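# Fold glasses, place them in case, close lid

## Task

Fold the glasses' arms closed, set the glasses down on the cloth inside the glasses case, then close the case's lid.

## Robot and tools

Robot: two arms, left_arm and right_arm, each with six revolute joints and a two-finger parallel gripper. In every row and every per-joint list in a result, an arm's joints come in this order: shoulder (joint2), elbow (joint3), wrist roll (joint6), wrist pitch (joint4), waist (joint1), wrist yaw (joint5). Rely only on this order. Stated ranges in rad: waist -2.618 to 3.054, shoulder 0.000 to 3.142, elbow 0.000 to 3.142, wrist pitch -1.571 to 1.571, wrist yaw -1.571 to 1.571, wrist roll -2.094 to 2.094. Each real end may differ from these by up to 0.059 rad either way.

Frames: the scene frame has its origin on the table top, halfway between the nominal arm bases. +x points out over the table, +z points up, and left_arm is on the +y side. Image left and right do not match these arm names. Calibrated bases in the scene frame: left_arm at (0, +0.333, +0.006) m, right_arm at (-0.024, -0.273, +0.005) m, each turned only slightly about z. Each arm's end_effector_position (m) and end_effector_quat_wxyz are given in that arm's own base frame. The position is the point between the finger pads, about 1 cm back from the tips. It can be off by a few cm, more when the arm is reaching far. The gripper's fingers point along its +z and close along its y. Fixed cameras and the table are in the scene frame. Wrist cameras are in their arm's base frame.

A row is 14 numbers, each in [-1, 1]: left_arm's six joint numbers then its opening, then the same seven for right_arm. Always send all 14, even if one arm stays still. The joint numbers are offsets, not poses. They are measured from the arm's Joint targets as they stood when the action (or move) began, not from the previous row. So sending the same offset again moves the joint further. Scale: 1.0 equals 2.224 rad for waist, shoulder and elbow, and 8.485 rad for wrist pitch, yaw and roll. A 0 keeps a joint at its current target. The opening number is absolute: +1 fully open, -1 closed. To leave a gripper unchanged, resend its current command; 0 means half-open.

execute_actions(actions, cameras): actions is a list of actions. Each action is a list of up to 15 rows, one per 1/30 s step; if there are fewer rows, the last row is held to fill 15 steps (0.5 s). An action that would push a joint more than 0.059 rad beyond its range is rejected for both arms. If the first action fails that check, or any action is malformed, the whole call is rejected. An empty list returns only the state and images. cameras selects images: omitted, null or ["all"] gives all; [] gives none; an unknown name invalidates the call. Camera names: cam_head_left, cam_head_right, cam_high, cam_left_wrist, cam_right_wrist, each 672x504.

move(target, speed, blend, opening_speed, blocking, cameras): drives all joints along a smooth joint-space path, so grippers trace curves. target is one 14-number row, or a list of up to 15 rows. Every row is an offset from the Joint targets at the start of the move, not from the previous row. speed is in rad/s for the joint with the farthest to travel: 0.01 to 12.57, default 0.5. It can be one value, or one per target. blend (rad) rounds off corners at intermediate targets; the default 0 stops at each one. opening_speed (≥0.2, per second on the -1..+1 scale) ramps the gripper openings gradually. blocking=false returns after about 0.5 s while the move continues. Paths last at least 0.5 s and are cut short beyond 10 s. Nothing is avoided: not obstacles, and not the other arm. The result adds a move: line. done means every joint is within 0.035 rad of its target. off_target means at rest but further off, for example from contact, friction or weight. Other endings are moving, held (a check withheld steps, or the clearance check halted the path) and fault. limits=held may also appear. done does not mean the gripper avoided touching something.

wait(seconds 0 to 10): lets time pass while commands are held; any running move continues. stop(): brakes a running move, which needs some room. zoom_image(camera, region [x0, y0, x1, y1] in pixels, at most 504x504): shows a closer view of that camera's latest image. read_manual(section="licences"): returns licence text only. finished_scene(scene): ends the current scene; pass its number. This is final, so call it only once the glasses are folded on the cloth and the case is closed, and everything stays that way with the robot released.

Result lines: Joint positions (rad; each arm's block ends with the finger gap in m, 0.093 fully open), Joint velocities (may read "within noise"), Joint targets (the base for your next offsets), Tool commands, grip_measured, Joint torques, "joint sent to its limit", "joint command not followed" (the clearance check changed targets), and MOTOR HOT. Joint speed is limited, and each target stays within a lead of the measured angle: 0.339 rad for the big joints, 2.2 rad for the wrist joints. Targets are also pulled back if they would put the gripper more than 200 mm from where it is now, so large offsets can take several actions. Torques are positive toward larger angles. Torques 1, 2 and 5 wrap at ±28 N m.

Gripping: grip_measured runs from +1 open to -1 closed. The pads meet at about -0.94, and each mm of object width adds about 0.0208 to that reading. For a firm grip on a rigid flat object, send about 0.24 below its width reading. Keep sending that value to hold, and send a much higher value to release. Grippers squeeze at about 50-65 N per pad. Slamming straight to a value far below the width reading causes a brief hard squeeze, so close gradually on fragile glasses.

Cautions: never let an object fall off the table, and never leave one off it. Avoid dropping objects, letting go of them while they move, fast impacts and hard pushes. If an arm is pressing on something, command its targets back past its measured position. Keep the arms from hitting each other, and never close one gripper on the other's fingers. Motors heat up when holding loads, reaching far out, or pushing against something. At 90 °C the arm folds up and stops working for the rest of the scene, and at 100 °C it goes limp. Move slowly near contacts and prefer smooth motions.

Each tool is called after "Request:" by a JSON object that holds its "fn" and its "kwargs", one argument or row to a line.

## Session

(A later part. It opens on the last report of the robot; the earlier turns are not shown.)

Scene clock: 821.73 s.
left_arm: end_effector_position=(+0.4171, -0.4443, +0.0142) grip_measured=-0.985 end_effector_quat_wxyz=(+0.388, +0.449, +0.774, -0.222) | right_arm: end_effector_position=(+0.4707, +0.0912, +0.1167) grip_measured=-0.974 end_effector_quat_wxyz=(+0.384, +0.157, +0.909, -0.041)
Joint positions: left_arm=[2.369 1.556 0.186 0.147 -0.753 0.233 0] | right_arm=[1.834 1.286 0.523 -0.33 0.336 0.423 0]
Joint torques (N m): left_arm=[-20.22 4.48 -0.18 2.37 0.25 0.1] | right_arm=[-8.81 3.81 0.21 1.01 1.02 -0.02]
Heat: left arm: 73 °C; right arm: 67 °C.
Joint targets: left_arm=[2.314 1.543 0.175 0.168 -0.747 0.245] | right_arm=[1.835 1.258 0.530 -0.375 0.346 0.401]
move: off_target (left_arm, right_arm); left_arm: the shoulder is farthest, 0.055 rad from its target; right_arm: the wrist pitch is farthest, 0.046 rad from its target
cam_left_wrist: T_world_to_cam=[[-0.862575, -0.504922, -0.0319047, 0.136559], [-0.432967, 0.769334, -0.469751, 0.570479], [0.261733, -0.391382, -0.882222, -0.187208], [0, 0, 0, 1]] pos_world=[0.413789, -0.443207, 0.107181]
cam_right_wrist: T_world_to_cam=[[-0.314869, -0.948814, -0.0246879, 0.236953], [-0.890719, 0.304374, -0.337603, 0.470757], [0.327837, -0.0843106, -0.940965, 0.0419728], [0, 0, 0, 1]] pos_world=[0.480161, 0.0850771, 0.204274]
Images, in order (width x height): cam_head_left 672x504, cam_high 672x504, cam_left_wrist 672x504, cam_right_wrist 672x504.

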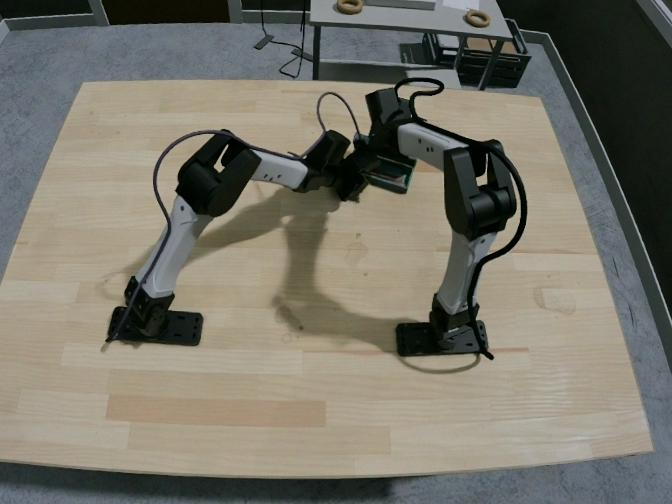

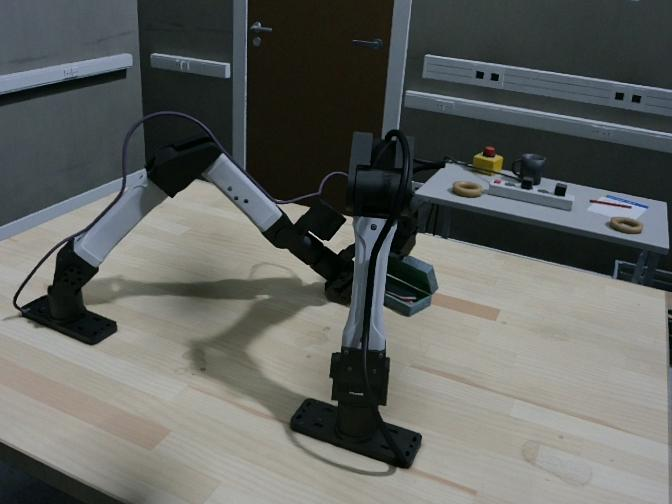

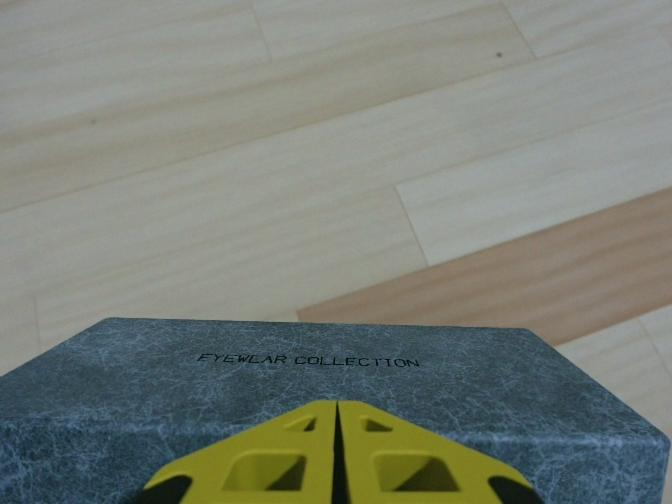

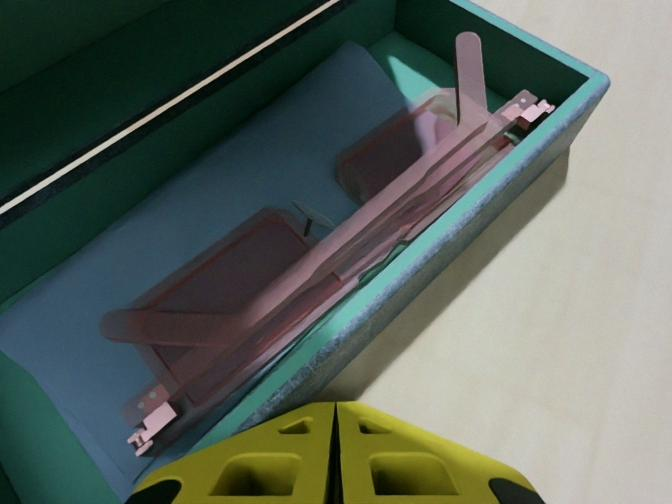

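Request:
{"fn": "move", "kwargs": {
  "target": [-0.7014,-0.6529,0.0192,0.03,0,0.0035,-1,0,0,0,0,0,0,-1],
  "speed": 0.9,
  "cameras": []
}}

Request:
{"fn": "move", "kwargs": {
  "target": [0,0,0,0,0,0,-1,-0.0157,-0.0415,0.0037,0.0047,0.0154,0.0022,-1],
  "speed": 0.1,
  "cameras": ["cam_head_left","cam_high","cam_left_wrist"]
}}

Request:
{"fn": "zoom_image", "kwargs": {
  "camera": "cam_head_left",
  "region": [300, 70, 460, 210]
}}

Request:
{"fn": "zoom_image", "kwargs": {
  "camera": "cam_high",
  "region": [330, 180, 490, 320]
}}

Scene clock: 839.67 s.
left_arm: end_effector_position=(+0.4071, -0.4348, +0.0137) grip_measured=-0.985 end_effector_quat_wxyz=(+0.379, +0.450, +0.778, -0.220) | right_arm: end_effector_position=(+0.4707, +0.0912, +0.1167) grip_measured=-0.974 end_effector_quat_wxyz=(+0.384, +0.157, +0.909, -0.041)
Joint positions: left_arm=[2.327 1.492 0.186 0.15 -0.753 0.232 0] | right_arm=[1.834 1.286 0.523 -0.33 0.336 0.423 0]
Joint torques (N m): left_arm=[-13.82 6.11 -0.09 2.17 -0.2 -0.01] | right_arm=[-8.81 3.79 0.22 1.01 1.01 -0.02]
Heat: left arm: 78 °C; right arm: 63 °C. Fold the left arm in close to its base, or ease its load, before you think long.
Joint targets: left_arm=[2.332 1.500 0.186 0.154 -0.753 0.233] | right_arm=[1.835 1.258 0.530 -0.375 0.346 0.401]
MOTOR HOT: the shoulder of the left arm reports 78 °C; the controller's stop level is 90 °C. To cool a motor, set the load down, stop pushing, or move to a pose that needs little force.
move: held (left_arm; a check stopped the path), off_target (right_arm); limits=held; left_arm: the shoulder is farthest, 1.573 rad from its target; right_arm: the wrist pitch is farthest, 0.045 rad from its target
joint command not followed: on one or more control steps a check withheld the commanded joint targets of the left arm, and it was not sent them on those steps.
cause: the commanded joint targets, or the way to them, would bring a part of the robot too close to another arm (this arm's wrist camera and the right arm's wrist (the part past the wrist yaw), at the place that arm is still heading or pushing toward).

Scene clock: 840.93 s.
left_arm: end_effector_position=(+0.4055, -0.4333, +0.0111) grip_measured=-0.985 end_effector_quat_wxyz=(+0.373, +0.451, +0.781, -0.218) | right_arm: end_effector_position=(+0.4523, +0.0982, +0.1094) grip_measured=-0.974 end_effector_quat_wxyz=(+0.385, +0.161, +0.908, -0.036)
Joint positions: left_arm=[2.327 1.492 0.186 0.136 -0.753 0.232 0] | right_arm=[1.789 1.198 0.561 -0.295 0.369 0.439 0]
Joint torques (N m): left_arm=[-13.79 6.15 -0.08 2.29 -0.16 -0.01] | right_arm=[-7.5 3.36 0.14 1.03 1.11 0.01]
Heat: left arm: 78 °C; right arm: 63 °C. Fold the left arm in close to its base, or ease its load, before you think long.
Joint targets: left_arm=[2.332 1.500 0.186 0.154 -0.753 0.233] | right_arm=[1.800 1.165 0.562 -0.335 0.381 0.419]
MOTOR HOT: still on. The shoulder of the left arm reports 78 °C.
move: off_target (right_arm); right_arm: the wrist pitch is farthest, 0.040 rad from its target
cam_left_wrist: T_world_to_cam=[[-0.863073, -0.50457, -0.022678, 0.132183], [-0.44417, 0.779602, -0.441512, 0.564272], [0.240454, -0.370984, -0.896969, -0.164852], [0, 0, 0, 1]] pos_world=[0.404356, -0.43437, 0.104264]

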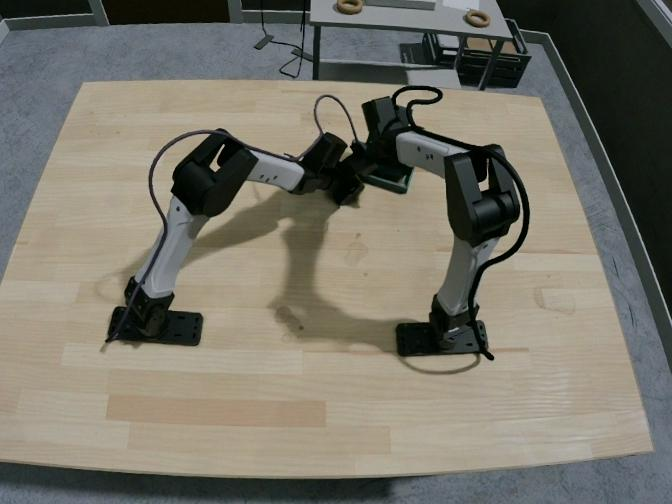

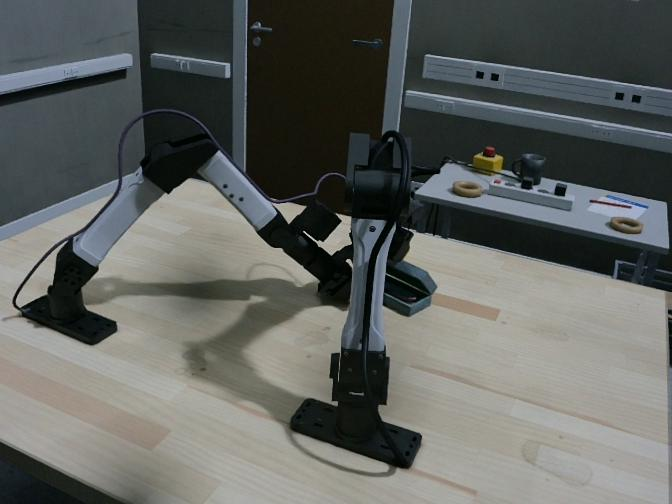

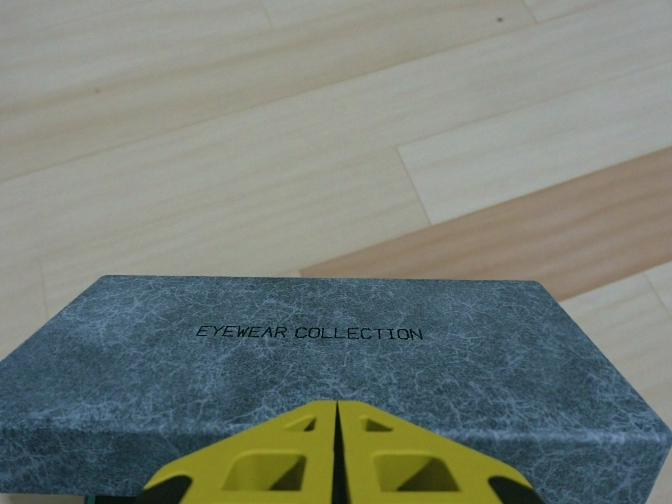

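Scaled by 3.150 (camera's finer frame: 960x720).

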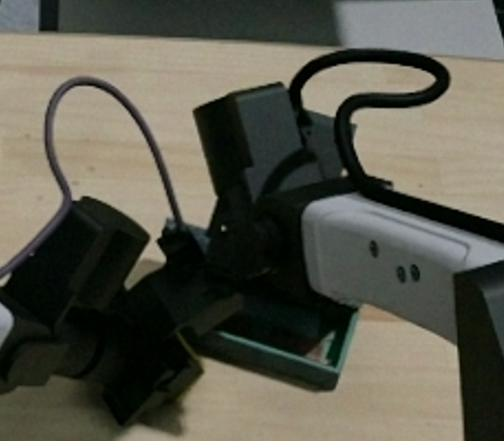

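Scaled by 3.150 (camera's finer frame: 960x720).

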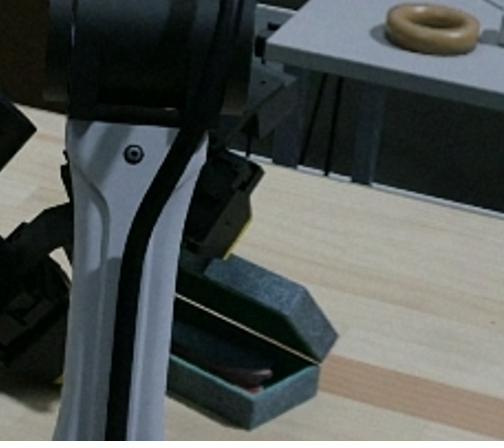

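Request:
{"fn": "move", "kwargs": {
  "target": [
    [-0.01,0.0,0,0,0.14,0,-1,0,0,0,0,0,0,-1],
    [-0.7,-0.63,0.0178,0.0316,0.14,0.005,-1,0,0,0,0,0,0,-1]
  ],
  "speed": 0.9,
  "cameras": []
}}

Scene clock: 848.10 s.
left_arm: end_effector_position=(+0.2431, -0.1640, +0.1293) grip_measured=-0.985 end_effector_quat_wxyz=(+0.591, +0.370, +0.704, -0.139) | right_arm: end_effector_position=(+0.4420, +0.0999, +0.0970) grip_measured=-0.974 end_effector_quat_wxyz=(+0.366, +0.153, +0.917, -0.041)
Joint positions: left_arm=[0.787 0.111 0.326 0.4 -0.446 0.259 0] | right_arm=[1.79 1.176 0.564 -0.318 0.378 0.431 0]
Joint torques (N m): left_arm=[-1.54 5.03 0 2.63 0.09 0.09] | right_arm=[-7.49 5.03 0.11 1.21 0.4 0.1]
Heat: left arm: 79 °C; right arm: 61 °C. Fold the left arm in close to its base, or ease its load, before you think long.
Joint targets: left_arm=[0.775 0.098 0.337 0.422 -0.442 0.275] | right_arm=[1.800 1.165 0.562 -0.336 0.381 0.419]
MOTOR HOT: still on. The shoulder of the left arm reports 79 °C.
move: done

Request:
{"fn": "move", "kwargs": {
  "target": [0,0,0,0,0,0,-1,0.0411,0.0054,-0.0016,0.0071,-0.0068,-0.0008,-1],
  "speed": 0.06,
  "cameras": ["cam_head_left","cam_high","cam_left_wrist"]
}}

Request:
{"fn": "zoom_image", "kwargs": {
  "camera": "cam_head_left",
  "region": [300, 70, 460, 210]
}}

Request:
{"fn": "zoom_image", "kwargs": {
  "camera": "cam_high",
  "region": [330, 180, 490, 320]
}}

Scene clock: 858.93 s.
left_arm: end_effector_position=(+0.2431, -0.1640, +0.1295) grip_measured=-0.985 end_effector_quat_wxyz=(+0.591, +0.370, +0.703, -0.139) | right_arm: end_effector_position=(+0.4425, +0.1000, +0.0597) grip_measured=-0.974 end_effector_quat_wxyz=(+0.334, +0.143, +0.930, -0.057)
Joint positions: left_arm=[0.787 0.111 0.326 0.401 -0.446 0.259 0] | right_arm=[1.881 1.176 0.555 -0.299 0.375 0.421 0]
Joint torques (N m): left_arm=[-1.54 5.09 0 2.6 0.09 0.09] | right_arm=[-7.98 5.7 0.05 1.52 -0.58 0.12]
Heat: left arm: 71 °C; right arm: 59 °C.
Joint targets: left_arm=[0.775 0.098 0.337 0.422 -0.442 0.275] | right_arm=[1.891 1.177 0.548 -0.275 0.365 0.412]
MOTOR HOT: cleared for the motors of the left arm.
move: done
cam_left_wrist: T_world_to_cam=[[-0.66781, -0.69612, -0.263529, 0.0829427], [-0.329844, 0.594152, -0.733612, 0.314057], [0.667258, -0.40299, -0.626391, -0.0638048], [0, 0, 0, 1]] pos_world=[0.201554, -0.154572, 0.212287]

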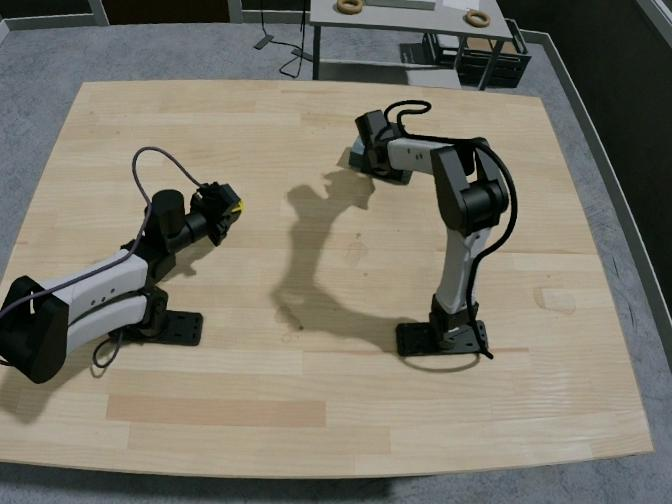

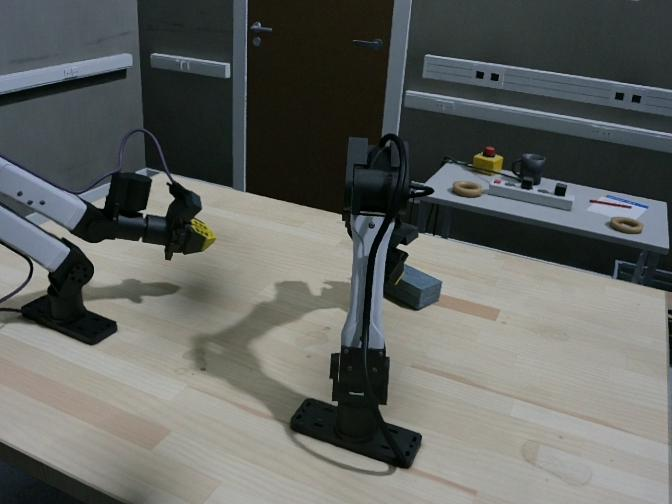

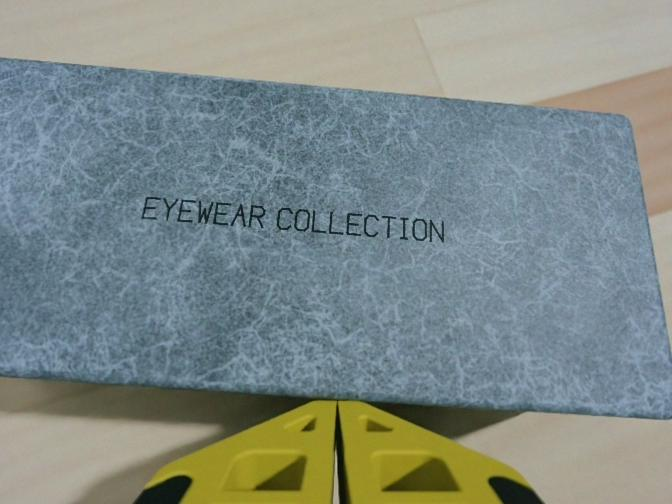

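Scaled by 3.150 (camera's finer frame: 960x720).

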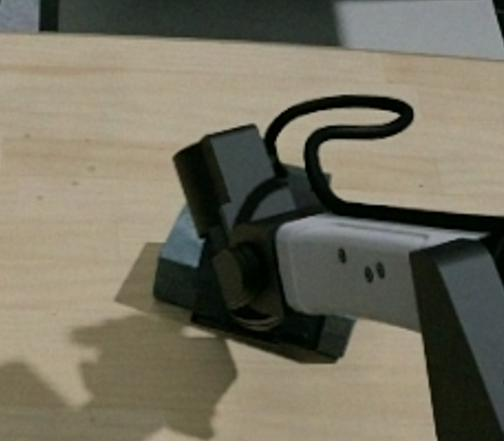

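Scaled by 3.150 (camera's finer frame: 960x720).

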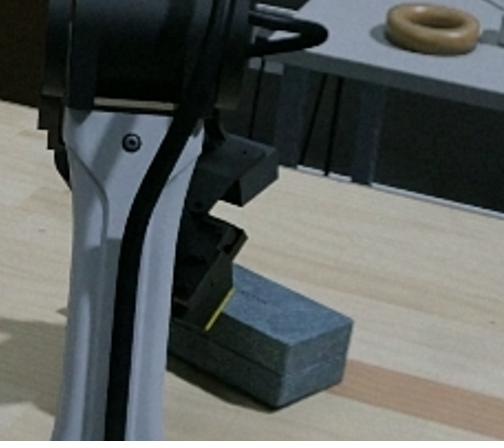

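Request:
{"fn": "move", "kwargs": {
  "target": [
    [0,0,0,0,0,0,-1,0.006,0.002,0,0,0,0,-1],
    [0,0,0,0,0,0,-1,-0.05,0,0,0,0,0,-1],
    [0,0,0,0,0,0,-1,-0.5,-0.48,-0.02,0.08,0,-0.04,-1]
  ],
  "speed": [0.05,0.2,0.8],
  "cameras": ["cam_head_left","cam_high","cam_left_wrist"]
}}

Request:
{"fn": "zoom_image", "kwargs": {
  "camera": "cam_head_left",
  "region": [300, 70, 460, 210]
}}

Request:
{"fn": "zoom_image", "kwargs": {
  "camera": "cam_high",
  "region": [330, 180, 490, 320]
}}

Scene clock: 867.50 s.
left_arm: end_effector_position=(+0.2431, -0.1640, +0.1295) grip_measured=-0.985 end_effector_quat_wxyz=(+0.591, +0.370, +0.703, -0.139) | right_arm: end_effector_position=(+0.2802, +0.0942, +0.1286) grip_measured=-0.974 end_effector_quat_wxyz=(+0.571, +0.031, +0.798, +0.190)
Joint positions: left_arm=[0.787 0.111 0.326 0.401 -0.446 0.259 0] | right_arm=[0.787 0.116 0.386 0.391 0.375 0.088 0]
Joint torques (N m): left_arm=[-1.51 5.09 -0.01 2.61 0.09 0.07] | right_arm=[-1.54 5.83 0.03 2.15 -0.58 -0.13]
Heat: left arm: 66 °C; right arm: 59 °C.
Joint targets: left_arm=[0.775 0.098 0.337 0.422 -0.442 0.275] | right_arm=[0.779 0.110 0.379 0.403 0.365 0.073]
move: done
cam_left_wrist: T_world_to_cam=[[-0.66781, -0.69612, -0.263529, 0.0829427], [-0.329844, 0.594152, -0.733612, 0.314057], [0.667258, -0.40299, -0.626391, -0.0638048], [0, 0, 0, 1]] pos_world=[0.201554, -0.154572, 0.212287]

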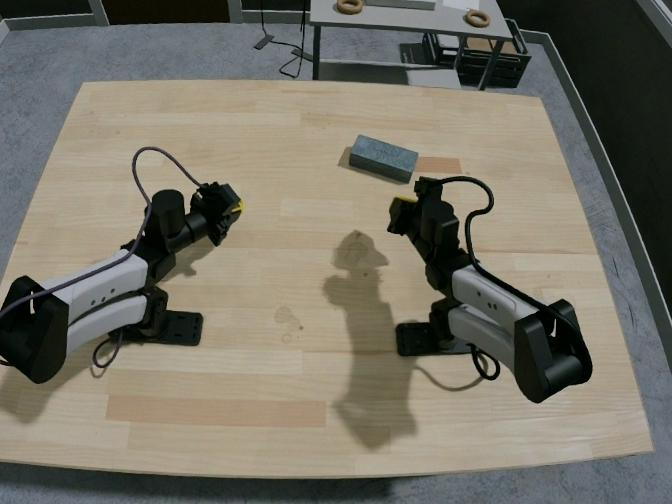

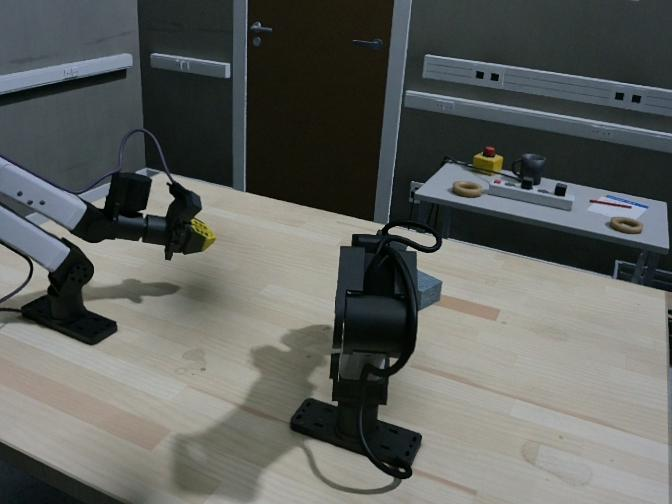

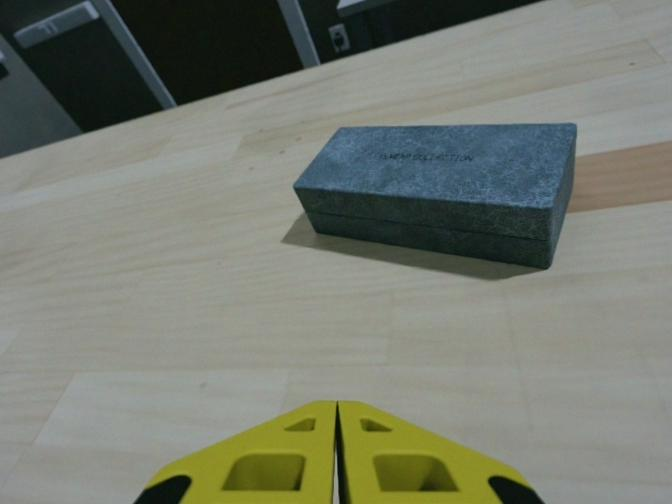

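Scaled by 3.150 (camera's finer frame: 960x720).

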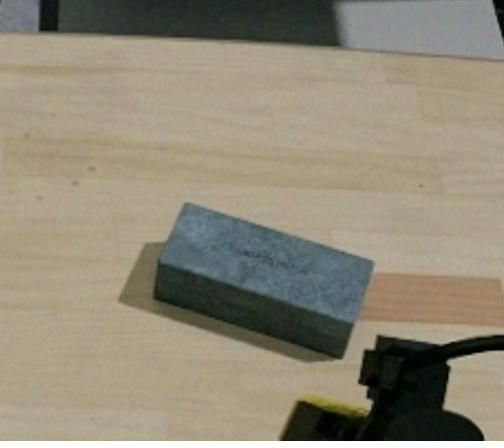

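Scaled by 3.150 (camera's finer frame: 960x720).

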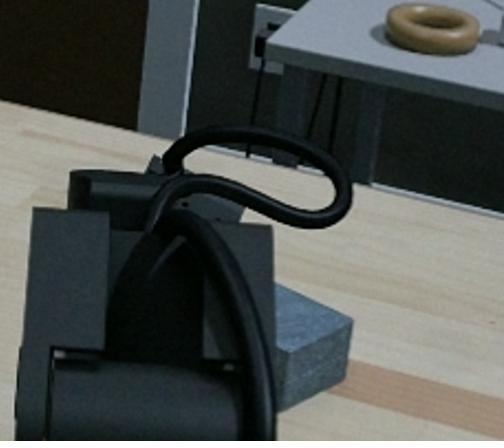

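Shut flush.

Request:
{"fn": "finished_scene", "kwargs": {
  "scene": 2
}}

The scene is finished: the task was done.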